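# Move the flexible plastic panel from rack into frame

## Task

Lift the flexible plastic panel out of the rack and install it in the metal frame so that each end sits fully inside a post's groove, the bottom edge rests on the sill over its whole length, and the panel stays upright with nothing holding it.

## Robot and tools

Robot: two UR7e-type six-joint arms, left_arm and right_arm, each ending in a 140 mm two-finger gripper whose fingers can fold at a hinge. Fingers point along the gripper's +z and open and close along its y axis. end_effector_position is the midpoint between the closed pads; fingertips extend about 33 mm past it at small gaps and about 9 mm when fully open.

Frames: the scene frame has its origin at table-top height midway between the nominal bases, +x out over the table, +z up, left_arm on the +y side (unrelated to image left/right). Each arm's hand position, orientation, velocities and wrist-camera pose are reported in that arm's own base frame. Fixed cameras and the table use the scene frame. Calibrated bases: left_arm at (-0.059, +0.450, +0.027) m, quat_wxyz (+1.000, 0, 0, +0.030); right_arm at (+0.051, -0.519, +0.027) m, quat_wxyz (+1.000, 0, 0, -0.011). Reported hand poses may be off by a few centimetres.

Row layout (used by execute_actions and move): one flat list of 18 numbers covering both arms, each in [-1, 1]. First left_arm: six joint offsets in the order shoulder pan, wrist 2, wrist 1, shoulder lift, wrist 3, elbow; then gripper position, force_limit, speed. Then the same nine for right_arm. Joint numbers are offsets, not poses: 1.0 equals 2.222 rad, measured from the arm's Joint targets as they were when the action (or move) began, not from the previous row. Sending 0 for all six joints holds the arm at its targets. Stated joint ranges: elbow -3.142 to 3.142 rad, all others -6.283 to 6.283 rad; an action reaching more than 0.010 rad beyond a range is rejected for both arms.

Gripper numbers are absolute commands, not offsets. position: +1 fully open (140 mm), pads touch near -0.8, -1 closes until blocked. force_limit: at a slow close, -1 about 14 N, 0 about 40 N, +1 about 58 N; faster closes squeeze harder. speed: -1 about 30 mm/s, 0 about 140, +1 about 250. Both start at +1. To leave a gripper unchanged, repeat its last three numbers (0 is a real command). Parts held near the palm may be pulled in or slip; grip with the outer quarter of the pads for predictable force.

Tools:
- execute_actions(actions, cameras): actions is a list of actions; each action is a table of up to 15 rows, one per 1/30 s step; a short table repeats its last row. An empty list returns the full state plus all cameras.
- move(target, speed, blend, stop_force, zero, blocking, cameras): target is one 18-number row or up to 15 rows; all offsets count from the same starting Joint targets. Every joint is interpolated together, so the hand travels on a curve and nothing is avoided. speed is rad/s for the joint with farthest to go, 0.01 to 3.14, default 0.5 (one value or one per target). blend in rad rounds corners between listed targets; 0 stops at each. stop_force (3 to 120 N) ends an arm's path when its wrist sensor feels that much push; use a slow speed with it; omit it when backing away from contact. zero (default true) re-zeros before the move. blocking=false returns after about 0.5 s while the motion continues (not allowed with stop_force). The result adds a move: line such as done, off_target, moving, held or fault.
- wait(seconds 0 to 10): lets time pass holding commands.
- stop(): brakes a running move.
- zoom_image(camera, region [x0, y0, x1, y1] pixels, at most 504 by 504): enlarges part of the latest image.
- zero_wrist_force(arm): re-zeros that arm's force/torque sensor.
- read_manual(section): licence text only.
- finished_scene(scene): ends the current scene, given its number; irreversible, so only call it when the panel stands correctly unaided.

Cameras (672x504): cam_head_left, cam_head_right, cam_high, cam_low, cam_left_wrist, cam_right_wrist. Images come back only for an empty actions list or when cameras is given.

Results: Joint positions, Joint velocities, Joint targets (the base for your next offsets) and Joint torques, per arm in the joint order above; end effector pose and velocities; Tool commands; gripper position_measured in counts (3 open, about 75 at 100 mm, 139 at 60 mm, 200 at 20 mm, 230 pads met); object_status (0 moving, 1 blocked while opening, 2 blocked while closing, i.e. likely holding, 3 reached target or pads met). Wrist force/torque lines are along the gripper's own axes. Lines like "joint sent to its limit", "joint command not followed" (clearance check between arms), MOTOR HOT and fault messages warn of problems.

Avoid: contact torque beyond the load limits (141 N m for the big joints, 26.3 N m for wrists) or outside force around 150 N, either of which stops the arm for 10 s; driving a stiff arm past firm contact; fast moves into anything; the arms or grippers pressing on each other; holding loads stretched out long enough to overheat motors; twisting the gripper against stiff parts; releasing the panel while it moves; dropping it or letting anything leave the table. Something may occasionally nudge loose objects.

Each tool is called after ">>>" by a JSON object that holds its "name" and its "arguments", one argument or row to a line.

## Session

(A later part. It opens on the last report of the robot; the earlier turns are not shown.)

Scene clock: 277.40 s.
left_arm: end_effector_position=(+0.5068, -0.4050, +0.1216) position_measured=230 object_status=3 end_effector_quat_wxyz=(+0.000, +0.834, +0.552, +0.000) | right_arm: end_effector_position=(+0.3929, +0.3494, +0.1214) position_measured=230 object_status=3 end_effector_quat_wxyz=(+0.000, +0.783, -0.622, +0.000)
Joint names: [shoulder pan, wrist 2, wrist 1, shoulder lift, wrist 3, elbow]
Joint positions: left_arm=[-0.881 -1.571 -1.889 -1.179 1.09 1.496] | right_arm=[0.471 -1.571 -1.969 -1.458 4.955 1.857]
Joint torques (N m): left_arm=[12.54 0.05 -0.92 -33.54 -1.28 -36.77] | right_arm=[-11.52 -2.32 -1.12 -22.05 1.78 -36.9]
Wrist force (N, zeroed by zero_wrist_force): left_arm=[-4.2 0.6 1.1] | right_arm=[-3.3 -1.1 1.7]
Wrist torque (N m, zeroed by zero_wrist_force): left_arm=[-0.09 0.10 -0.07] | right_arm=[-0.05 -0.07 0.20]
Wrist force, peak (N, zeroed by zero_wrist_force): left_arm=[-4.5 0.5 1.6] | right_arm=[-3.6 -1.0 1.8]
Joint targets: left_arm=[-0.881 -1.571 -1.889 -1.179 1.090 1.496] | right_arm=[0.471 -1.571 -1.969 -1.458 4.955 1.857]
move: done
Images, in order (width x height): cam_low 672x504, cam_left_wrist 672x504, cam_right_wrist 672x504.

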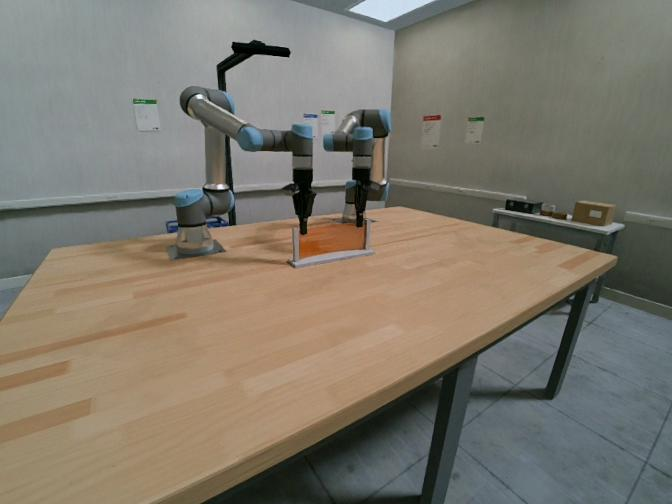

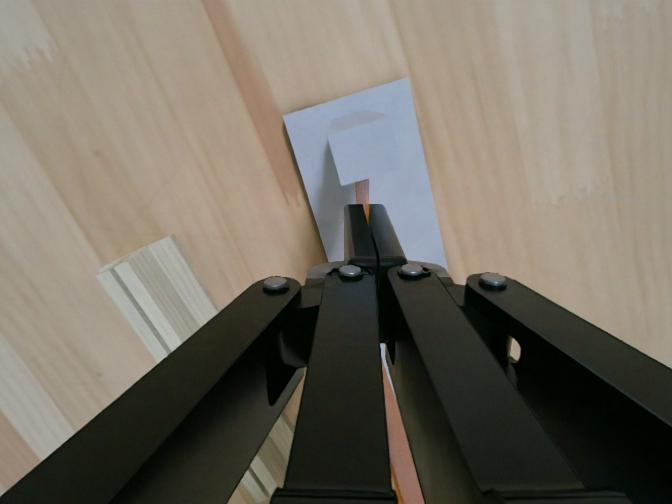

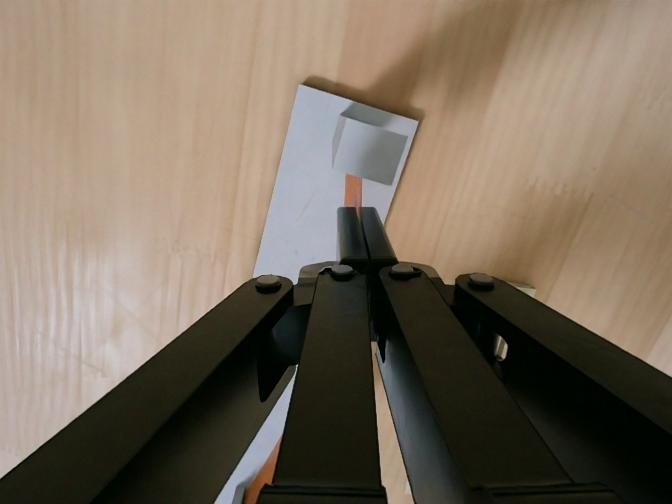

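>>> {"name": "move", "arguments": {
  "target": [
    [0.0013167, 0, 0.0007336, 0.0016777, -0.0301024, -0.0024114, -1.0, 0.0, -1.0, -0.0013780, 0, 0.0001821, 0.0013762, 0.0300411, -0.0015582, -1.0, 0.0, -1.0],
    [0.0025792, 0, 0.0015178, 0.0034581, -0.0602590, -0.0049759, -1.0, 0.0, -1.0, -0.0026691, 0, 0.0003853, 0.0028793, 0.0601691, -0.0032646, -1.0, 0.0, -1.0]
  ],
  "speed": 0.06,
  "stop_force": 8,
  "cameras": []
}}

Scene clock: 301.27 s.
left_arm: end_effector_position=(+0.5113, -0.4047, +0.1216) position_measured=230 object_status=3 end_effector_quat_wxyz=(+0.000, +0.793, +0.609, +0.000) | right_arm: end_effector_position=(+0.3975, +0.3484, +0.1214) position_measured=230 object_status=3 end_effector_quat_wxyz=(+0.000, +0.738, -0.675, +0.000)
Joint names: [shoulder pan, wrist 2, wrist 1, shoulder lift, wrist 3, elbow]
Joint positions: left_arm=[-0.876 -1.571 -1.886 -1.171 0.956 1.485] | right_arm=[0.465 -1.571 -1.968 -1.452 5.088 1.85]
Joint torques (N m): left_arm=[11.15 0.42 -1.32 -33.95 -1.36 -37.06] | right_arm=[-11.4 -2.36 -1.46 -22.75 1.85 -37.62]
Wrist force (N, zeroed by zero_wrist_force): left_arm=[-1.7 0.2 1.2] | right_arm=[-1.5 -0.3 1.3]
Wrist torque (N m, zeroed by zero_wrist_force): left_arm=[-0.03 0.08 0.03] | right_arm=[-0.05 0.00 0.10]
Wrist force, peak (N, zeroed by zero_wrist_force): left_arm=[-4.5 0.7 1.6] | right_arm=[-3.7 -1.2 1.8]
Joint targets: left_arm=[-0.876 -1.571 -1.886 -1.171 0.956 1.485] | right_arm=[0.465 -1.571 -1.968 -1.452 5.088 1.850]
move: done
No camera images: "cameras" was empty.

>>> {"name": "move", "arguments": {
  "target": [0.0011605, 0, 0.0007916, 0.0017805, -0.0302585, -0.0025711, -1.0, 0.0, -1.0, -0.0011607, 0, 0.0002140, 0.0015347, 0.0302583, -0.0017487, -1.0, 0.0, -1.0],
  "speed": 0.06,
  "stop_force": 8,
  "cameras": ["cam_low", "cam_left_wrist", "cam_right_wrist"]
}}

>>> {"name": "zoom_image", "arguments": {
  "camera": "cam_left_wrist",
  "region": [300, 90, 430, 220]
}}

>>> {"name": "zoom_image", "arguments": {
  "camera": "cam_right_wrist",
  "region": [290, 90, 420, 220]
}}

>>> {"name": "zoom_image", "arguments": {
  "camera": "cam_low",
  "region": [280, 205, 390, 275]
}}

Scene clock: 308.57 s.
left_arm: end_effector_position=(+0.5134, -0.4047, +0.1216) position_measured=230 object_status=3 end_effector_quat_wxyz=(+0.000, +0.771, +0.636, +0.000) | right_arm: end_effector_position=(+0.3998, +0.3480, +0.1214) position_measured=230 object_status=3 end_effector_quat_wxyz=(+0.000, +0.714, -0.700, +0.000)
Joint names: [shoulder pan, wrist 2, wrist 1, shoulder lift, wrist 3, elbow]
Joint positions: left_arm=[-0.873 -1.571 -1.884 -1.167 0.889 1.48] | right_arm=[0.462 -1.571 -1.968 -1.449 5.156 1.846]
Joint torques (N m): left_arm=[10.86 0.61 -1.43 -33.6 -1.26 -36.37] | right_arm=[-10.83 -2.02 -1.48 -22.76 1.98 -37.67]
Wrist force (N, zeroed by zero_wrist_force): left_arm=[-1.1 -0.2 0.8] | right_arm=[-1.4 -0.3 1.3]
Wrist torque (N m, zeroed by zero_wrist_force): left_arm=[-0.11 0.01 0.06] | right_arm=[-0.06 0.08 0.04]
Wrist force, peak (N, zeroed by zero_wrist_force): left_arm=[-1.8 0.1 1.5] | right_arm=[-1.6 -0.5 1.8]
Joint targets: left_arm=[-0.873 -1.571 -1.884 -1.167 0.889 1.480] | right_arm=[0.462 -1.571 -1.968 -1.449 5.156 1.846]
move: done
Images, in order (width x height): cam_low 672x504, cam_left_wrist 672x504, cam_right_wrist 672x504.

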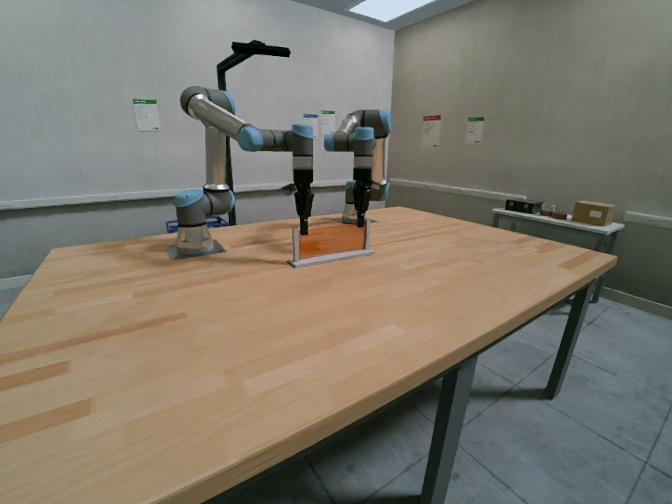

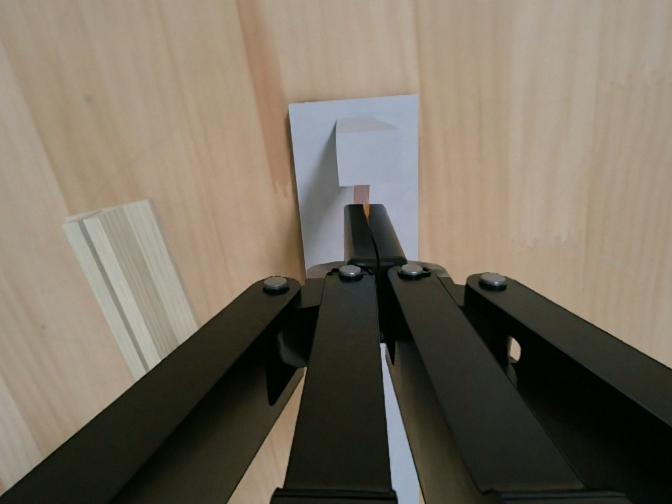

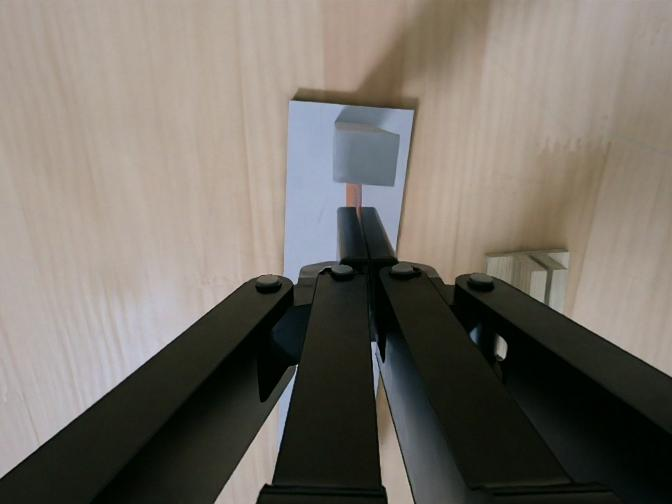

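Scaled by 3.877 from the camera's 672x504 image, which has a finer 960x720 frame.

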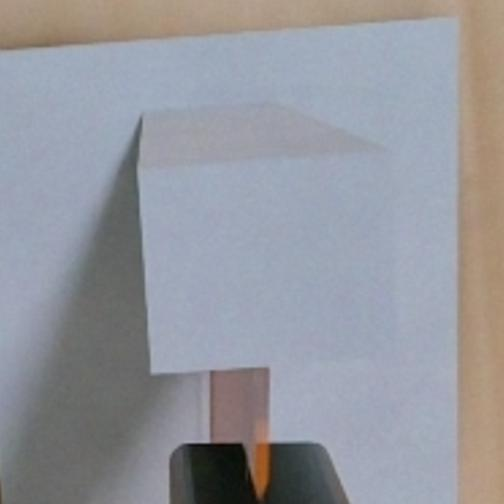

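Scaled by 3.877 from the camera's 672x504 image, which has a finer 960x720 frame.

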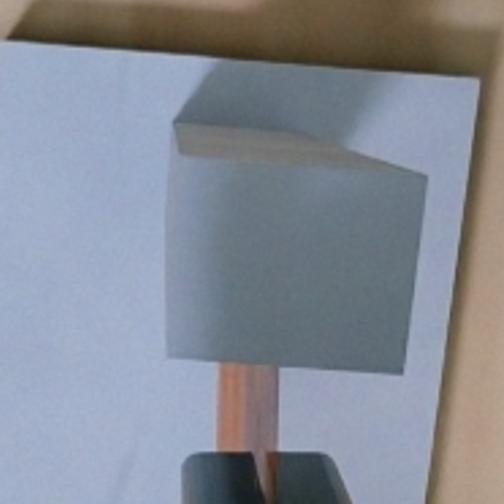

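Scaled by 4.582 from the camera's 672x504 image, which has a finer 960x720 frame.

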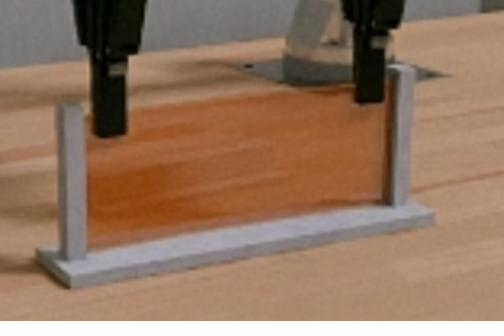

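>>> {"name": "move", "arguments": {
  "target": [0.000818, 0, 0.000629, 0.001401, -0.022746, -0.002030, -1.0, 0.0, -1.0, -0.000791, 0, 0.000178, 0.001234, 0.022773, -0.001412, -1.0, 0.0, -1.0],
  "speed": 0.06,
  "stop_force": 8,
  "cameras": []
}}

>>> {"name": "move", "arguments": {
  "target": [0, 0, -0.002964, 0.000912, 0, 0.002052, -1.0, 0.0, -1.0, 0, 0, -0.003310, 0.001190, 0, 0.002120, -1.0, 0.0, -1.0],
  "speed": 0.01,
  "stop_force": 4,
  "cameras": []
}}

Scene clock: 317.83 s.
left_arm: end_effector_position=(+0.5151, -0.4048, +0.1216) position_measured=230 object_status=3 end_effector_quat_wxyz=(+0.000, +0.755, +0.656, +0.000) | right_arm: end_effector_position=(+0.4015, +0.3479, +0.1214) position_measured=230 object_status=3 end_effector_quat_wxyz=(+0.000, +0.695, -0.719, +0.000)
Joint names: [shoulder pan, wrist 2, wrist 1, shoulder lift, wrist 3, elbow]
Joint positions: left_arm=[-0.871 -1.571 -1.882 -1.164 0.839 1.475] | right_arm=[0.46 -1.571 -1.967 -1.446 5.206 1.843]
Joint torques (N m): left_arm=[10.24 0.85 -1.39 -34.4 -1.55 -37.04] | right_arm=[-10.67 -1.2 -1.49 -22.6 1.95 -37.52]
Wrist force (N, zeroed by zero_wrist_force): left_arm=[-0.8 -0.1 1.0] | right_arm=[-0.9 -0.3 1.5]
Wrist torque (N m, zeroed by zero_wrist_force): left_arm=[-0.06 -0.03 0.09] | right_arm=[-0.08 -0.04 0.02]
Wrist force, peak (N, zeroed by zero_wrist_force): left_arm=[-1.2 -0.2 1.5] | right_arm=[-1.4 -0.3 1.7]
Joint targets: left_arm=[-0.871 -1.571 -1.882 -1.164 0.839 1.475] | right_arm=[0.460 -1.571 -1.967 -1.446 5.206 1.843]
move: done
No camera images: "cameras" was empty.

Scene clock: 319.87 s.
left_arm: end_effector_position=(+0.5151, -0.4048, +0.1192) position_measured=230 object_status=3 end_effector_quat_wxyz=(+0.000, +0.755, +0.656, +0.000) | right_arm: end_effector_position=(+0.4015, +0.3479, +0.1191) position_measured=230 object_status=3 end_effector_quat_wxyz=(+0.000, +0.695, -0.719, +0.000)
Joint names: [shoulder pan, wrist 2, wrist 1, shoulder lift, wrist 3, elbow]
Joint positions: left_arm=[-0.871 -1.571 -1.888 -1.162 0.839 1.479] | right_arm=[0.46 -1.571 -1.973 -1.444 5.206 1.847]
Joint torques (N m): left_arm=[9.02 0.94 -1.54 -55.79 -1.4 -34.38] | right_arm=[-9.77 -1.06 -1.27 -33.06 1.96 -35.69]
Wrist force (N, zeroed by zero_wrist_force): left_arm=[0.5 0.1 -3.3] | right_arm=[-0.1 -0.1 -3.8]
Wrist torque (N m, zeroed by zero_wrist_force): left_arm=[-0.01 -0.08 0.08] | right_arm=[-0.05 -0.01 0.02]
Wrist force, peak (N, zeroed by zero_wrist_force): left_arm=[0.5 0.0 -4.6] | right_arm=[-0.5 -0.3 -5.0]
Joint targets: left_arm=[-0.871 -1.571 -1.888 -1.162 0.839 1.479] | right_arm=[0.460 -1.571 -1.973 -1.444 5.206 1.847]
move: contact (left_arm, right_arm)
No camera images: "cameras" was empty.

>>> {"name": "execute_actions", "arguments": {
  "actions": [],
  "cameras": ["cam_low", "cam_left_wrist", "cam_right_wrist"]
}}

Scene clock: 324.63 s.
left_arm: end_effector_position=(+0.5151, -0.4048, +0.1193) position_measured=230 object_status=3 end_effector_quat_wxyz=(+0.000, +0.755, +0.656, +0.000) | right_arm: end_effector_position=(+0.4015, +0.3479, +0.1191) position_measured=230 object_status=3 end_effector_quat_wxyz=(+0.000, +0.695, -0.719, +0.000)
Joint names: [shoulder pan, wrist 2, wrist 1, shoulder lift, wrist 3, elbow]
Joint positions: left_arm=[-0.871 -1.571 -1.888 -1.162 0.839 1.479] | right_arm=[0.46 -1.571 -1.973 -1.444 5.206 1.847]
Joint velocities: within noise
Joint torques (N m): left_arm=[9.46 0.8 -2.51 -56.41 -1.35 -35.07] | right_arm=[-10.27 -1.09 -2.46 -33.51 1.96 -35.22]
Wrist force (N, zeroed by zero_wrist_force): left_arm=[0.4 -0.2 -2.8] | right_arm=[0.0 0.0 -3.5]
Wrist torque (N m, zeroed by zero_wrist_force): left_arm=[-0.06 -0.09 0.08] | right_arm=[-0.04 -0.03 0.03]
Wrist force, peak (N, zeroed by zero_wrist_force): left_arm=[0.7 0.0 -3.7] | right_arm=[-0.2 -0.4 -4.3]
Joint targets: left_arm=[-0.871 -1.571 -1.888 -1.162 0.839 1.479] | right_arm=[0.460 -1.571 -1.973 -1.444 5.206 1.847]
Tool commands: left_gripper/position=-1.0 left_gripper/force_limit=+0.0 left_gripper/speed=-1.0 right_gripper/position=-1.0 right_gripper/force_limit=+0.0 right_gripper/speed=-1.0
Images, in order (width x height): cam_low 672x504, cam_left_wrist 672x504, cam_right_wrist 672x504.

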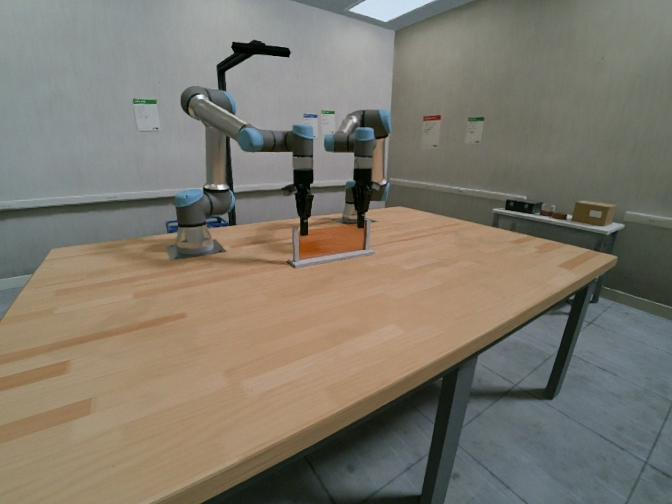

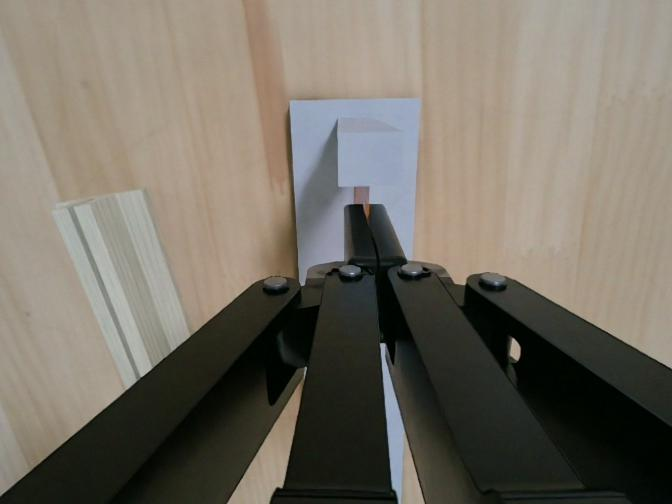

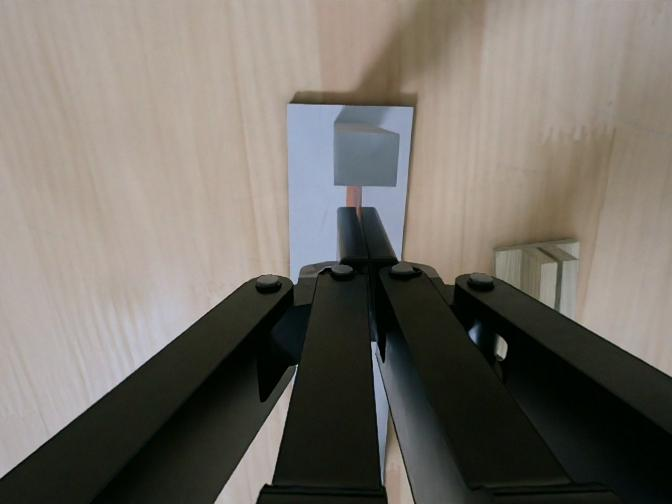

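>>> {"name": "zoom_image", "arguments": {
  "camera": "cam_low",
  "region": [280, 205, 390, 275]
}}

>>> {"name": "zoom_image", "arguments": {
  "camera": "cam_left_wrist",
  "region": [300, 90, 430, 260]
}}

>>> {"name": "zoom_image", "arguments": {
  "camera": "cam_right_wrist",
  "region": [290, 90, 420, 260]
}}

Scaled by 4.582 from the camera's 672x504 image, which has a finer 960x720 frame.

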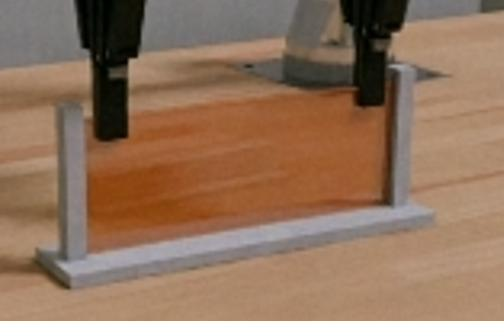

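Scaled by 2.965 from the camera's 672x504 image, which has a finer 960x720 frame.

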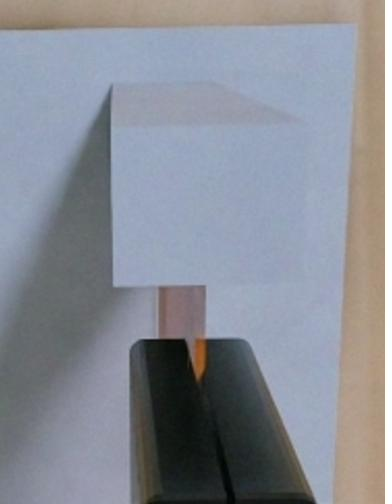

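Scaled by 2.965 from the camera's 672x504 image, which has a finer 960x720 frame.

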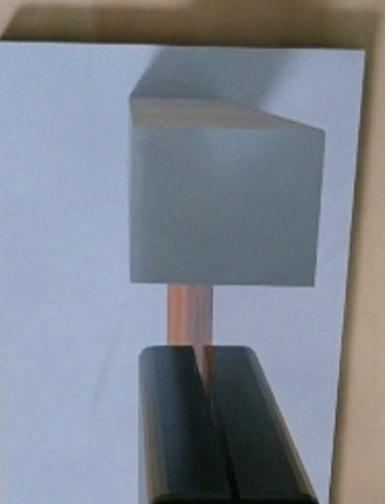

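>>> {"name": "execute_actions", "arguments": {
  "actions": [
    [[0,0,0,0,0,0,-0.32,0.0,-1.0,0,0,0,0,0,0,-0.32,0.0,-1.0]],
    [[0,0,0,0,0,0,-0.32,0.0,-1.0,0,0,0,0,0,0,-0.32,0.0,-1.0]],
    [[0,0,0,0,0,0,-0.32,0.0,-1.0,0,0,0,0,0,0,-0.32,0.0,-1.0]]
  ],
  "cameras": ["cam_left_wrist", "cam_right_wrist"]
}}

Scene clock: 329.53 s.
left_arm: end_effector_position=(+0.5151, -0.4048, +0.1193) position_measured=169 object_status=3 end_effector_quat_wxyz=(+0.000, +0.755, +0.656, +0.000) | right_arm: end_effector_position=(+0.4015, +0.3479, +0.1191) position_measured=169 object_status=3 end_effector_quat_wxyz=(+0.000, +0.695, -0.719, +0.000)
Joint names: [shoulder pan, wrist 2, wrist 1, shoulder lift, wrist 3, elbow]
Joint positions: left_arm=[-0.871 -1.571 -1.888 -1.162 0.839 1.479] | right_arm=[0.46 -1.571 -1.973 -1.444 5.206 1.847]
Joint torques (N m): left_arm=[8.91 0.87 -3.15 -56.21 -1.32 -34.31] | right_arm=[-10.05 -1.14 -3.55 -32.62 1.78 -35.66]
Wrist force (N, zeroed by zero_wrist_force): left_arm=[-0.6 0.0 0.9] | right_arm=[-0.7 -0.1 1.1]
Wrist torque (N m, zeroed by zero_wrist_force): left_arm=[-0.06 0.02 0.08] | right_arm=[-0.07 0.01 0.00]
Wrist force, peak (N, zeroed by zero_wrist_force): left_arm=[0.5 -0.1 -3.7] | right_arm=[-0.1 -0.3 -4.2]
Joint targets: left_arm=[-0.871 -1.571 -1.888 -1.162 0.839 1.479] | right_arm=[0.460 -1.571 -1.973 -1.444 5.206 1.847]
Step readings (joint positions of left_arm | right_arm):
0: [-0.871 -1.571 -1.888 -1.162 0.839 1.479] | [0.460 -1.571 -1.973 -1.444 5.206 1.847]
1: [-0.871 -1.571 -1.888 -1.162 0.839 1.479] | [0.460 -1.571 -1.973 -1.444 5.206 1.847]
2: [-0.871 -1.571 -1.888 -1.162 0.839 1.479] | [0.460 -1.571 -1.973 -1.444 5.206 1.847]
4: [-0.871 -1.571 -1.888 -1.162 0.839 1.479] | [0.460 -1.571 -1.973 -1.444 5.206 1.847]
8: [-0.871 -1.571 -1.888 -1.162 0.839 1.479] | [0.460 -1.571 -1.973 -1.444 5.206 1.847]
15: [-0.871 -1.571 -1.888 -1.162 0.839 1.479] | [0.460 -1.571 -1.973 -1.444 5.206 1.847]
16: [-0.871 -1.571 -1.888 -1.162 0.839 1.479] | [0.460 -1.571 -1.973 -1.444 5.206 1.847]
17: [-0.871 -1.571 -1.888 -1.162 0.839 1.479] | [0.460 -1.571 -1.973 -1.444 5.206 1.847]
19: [-0.871 -1.571 -1.888 -1.162 0.839 1.479] | [0.460 -1.571 -1.973 -1.444 5.206 1.847]
23: [-0.871 -1.571 -1.888 -1.162 0.839 1.479] | [0.460 -1.571 -1.973 -1.444 5.206 1.847]
30: [-0.871 -1.571 -1.888 -1.162 0.839 1.479] | [0.460 -1.571 -1.973 -1.444 5.206 1.847]
31: [-0.871 -1.571 -1.888 -1.162 0.839 1.479] | [0.460 -1.571 -1.973 -1.444 5.206 1.847]
32: [-0.871 -1.571 -1.888 -1.162 0.839 1.479] | [0.460 -1.571 -1.973 -1.444 5.206 1.847]
34: [-0.871 -1.571 -1.888 -1.162 0.839 1.479] | [0.460 -1.571 -1.973 -1.444 5.206 1.847]
38: [-0.871 -1.571 -1.888 -1.162 0.839 1.479] | [0.460 -1.571 -1.973 -1.444 5.206 1.847]
45: [-0.871 -1.571 -1.888 -1.162 0.839 1.479] | [0.460 -1.571 -1.973 -1.444 5.206 1.847]
Images, in order (width x height): cam_left_wrist 672x504, cam_right_wrist 672x504.

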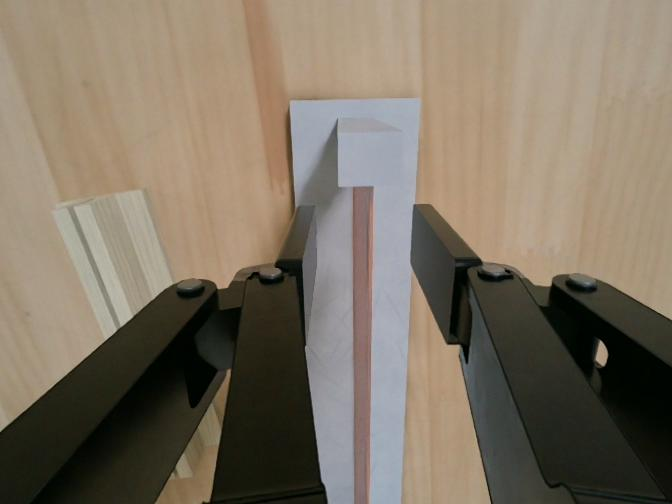

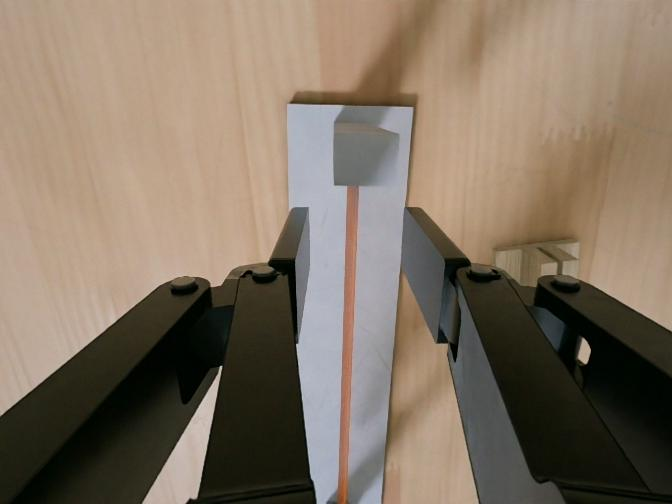

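>>> {"name": "move", "arguments": {
  "target": [0, 0, 0.13075, -0.02221, 0, -0.10854, -0.32, 0.0, -1.0, 0, 0, 0.13926, -0.03162, 0, -0.10764, -0.32, 0.0, -1.0],
  "speed": 0.25,
  "cameras": ["cam_low", "cam_left_wrist", "cam_right_wrist", "cam_head_left", "cam_high"]
}}

Scene clock: 345.80 s.
left_arm: end_effector_position=(+0.5150, -0.4048, +0.2389) position_measured=169 object_status=3 end_effector_quat_wxyz=(+0.000, +0.755, +0.656, +0.000) | right_arm: end_effector_position=(+0.4015, +0.3479, +0.2389) position_measured=169 object_status=3 end_effector_quat_wxyz=(+0.000, +0.695, -0.719, +0.000)
Joint names: [shoulder pan, wrist 2, wrist 1, shoulder lift, wrist 3, elbow]
Joint positions: left_arm=[-0.871 -1.571 -1.598 -1.211 0.839 1.238] | right_arm=[0.46 -1.571 -1.664 -1.514 5.206 1.608]
Joint torques (N m): left_arm=[9.55 0.89 -1.51 -57.62 -1.11 -38.35] | right_arm=[-9.5 -1.29 -1.58 -34.06 1.55 -40.16]
Wrist force (N, zeroed by zero_wrist_force): left_arm=[-0.5 0.0 0.6] | right_arm=[-0.7 -0.3 1.0]
Wrist torque (N m, zeroed by zero_wrist_force): left_arm=[-0.05 -0.04 0.04] | right_arm=[-0.09 0.03 -0.01]
Wrist force, peak (N, zeroed by zero_wrist_force): left_arm=[-0.7 -0.1 1.2] | right_arm=[-0.4 0.0 2.0]
Joint targets: left_arm=[-0.871 -1.571 -1.597 -1.211 0.839 1.238] | right_arm=[0.460 -1.571 -1.664 -1.514 5.206 1.608]
move: done
Images, in order (width x height): cam_head_left 672x504, cam_high 672x504, cam_low 672x504, cam_left_wrist 672x504, cam_right_wrist 672x504.

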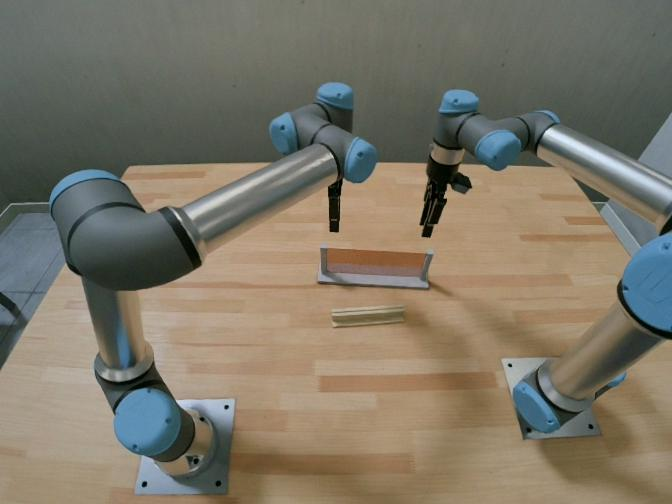

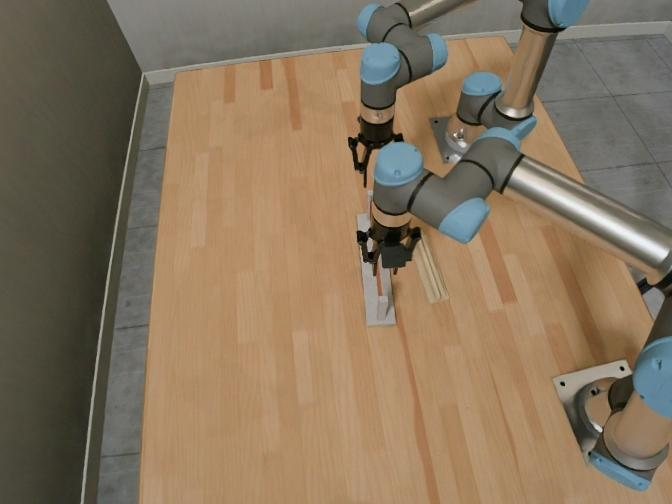

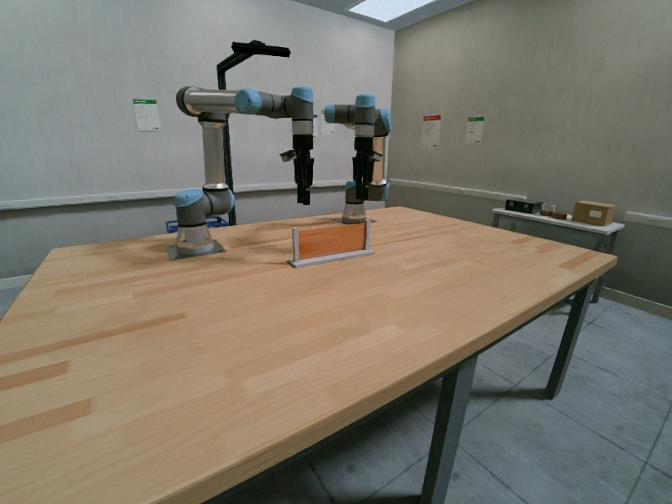

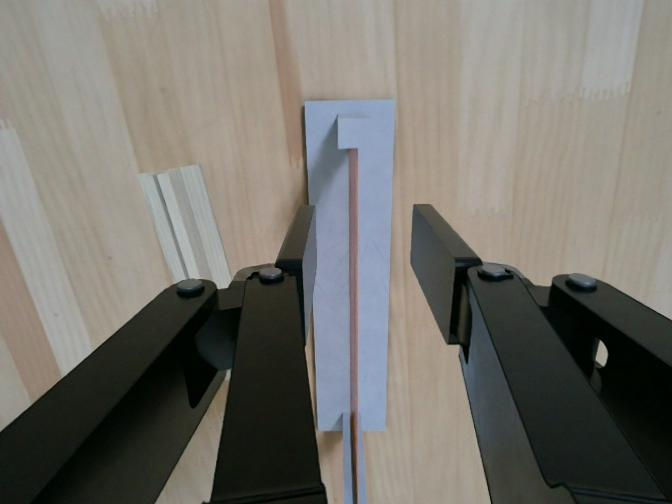

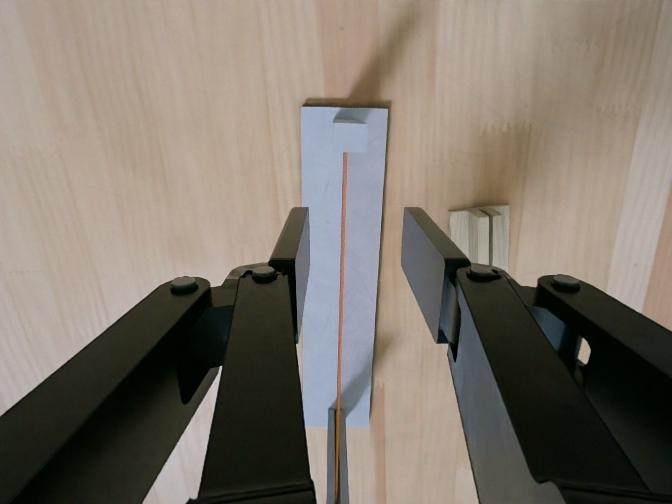

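>>> {"name": "zoom_image", "arguments": {
  "camera": "cam_left_wrist",
  "region": [310, 400, 400, 504]
}}

>>> {"name": "zoom_image", "arguments": {
  "camera": "cam_right_wrist",
  "region": [290, 400, 380, 504]
}}

>>> {"name": "zoom_image", "arguments": {
  "camera": "cam_low",
  "region": [280, 205, 390, 275]
}}

>>> {"name": "zoom_image", "arguments": {
  "camera": "cam_left_wrist",
  "region": [300, 95, 400, 195]
}}

>>> {"name": "zoom_image", "arguments": {
  "camera": "cam_right_wrist",
  "region": [295, 100, 395, 200]
}}

>>> {"name": "zoom_image", "arguments": {
  "camera": "cam_head_left",
  "region": [310, 235, 440, 300]
}}

Scaled by 4.846 from the camera's 672x504 image, which has a finer 960x720 frame.

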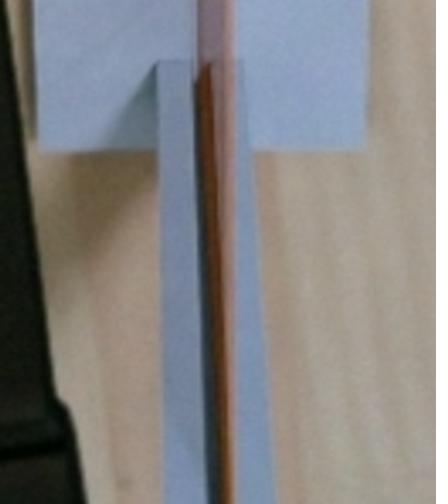

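Scaled by 4.846 from the camera's 672x504 image, which has a finer 960x720 frame.

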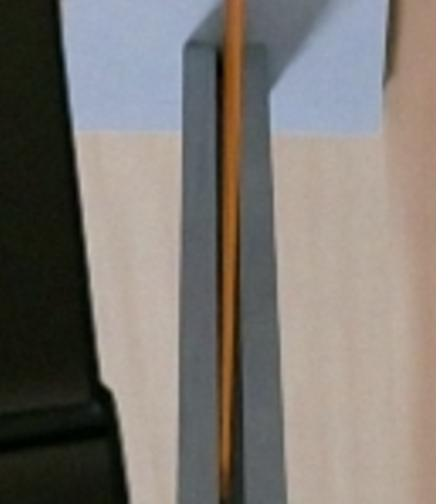

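Scaled by 4.582 from the camera's 672x504 image, which has a finer 960x720 frame.

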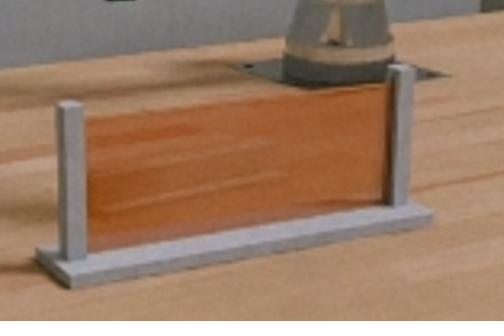

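Scaled by 5.040 from the camera's 672x504 image, which has a finer 960x720 frame.

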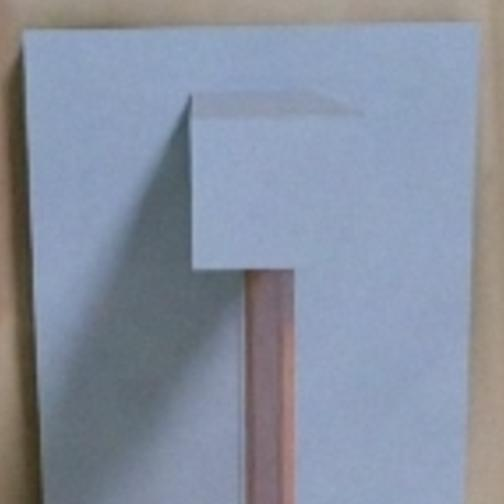

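Scaled by 5.040 from the camera's 672x504 image, which has a finer 960x720 frame.

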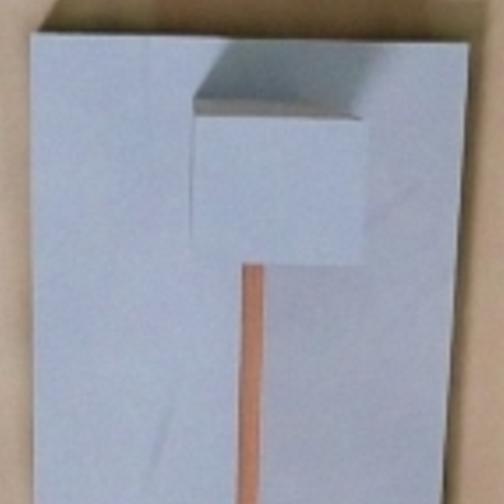

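Scaled by 3.877 from the camera's 672x504 image, which has a finer 960x720 frame.

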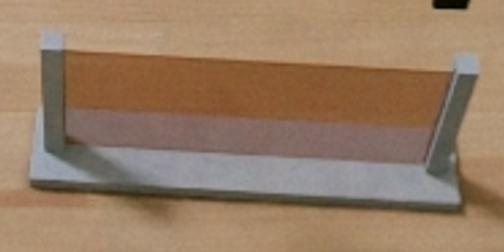

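>>> {"name": "finished_scene", "arguments": {
  "scene": 2
}}

The scene is finished: the task was done.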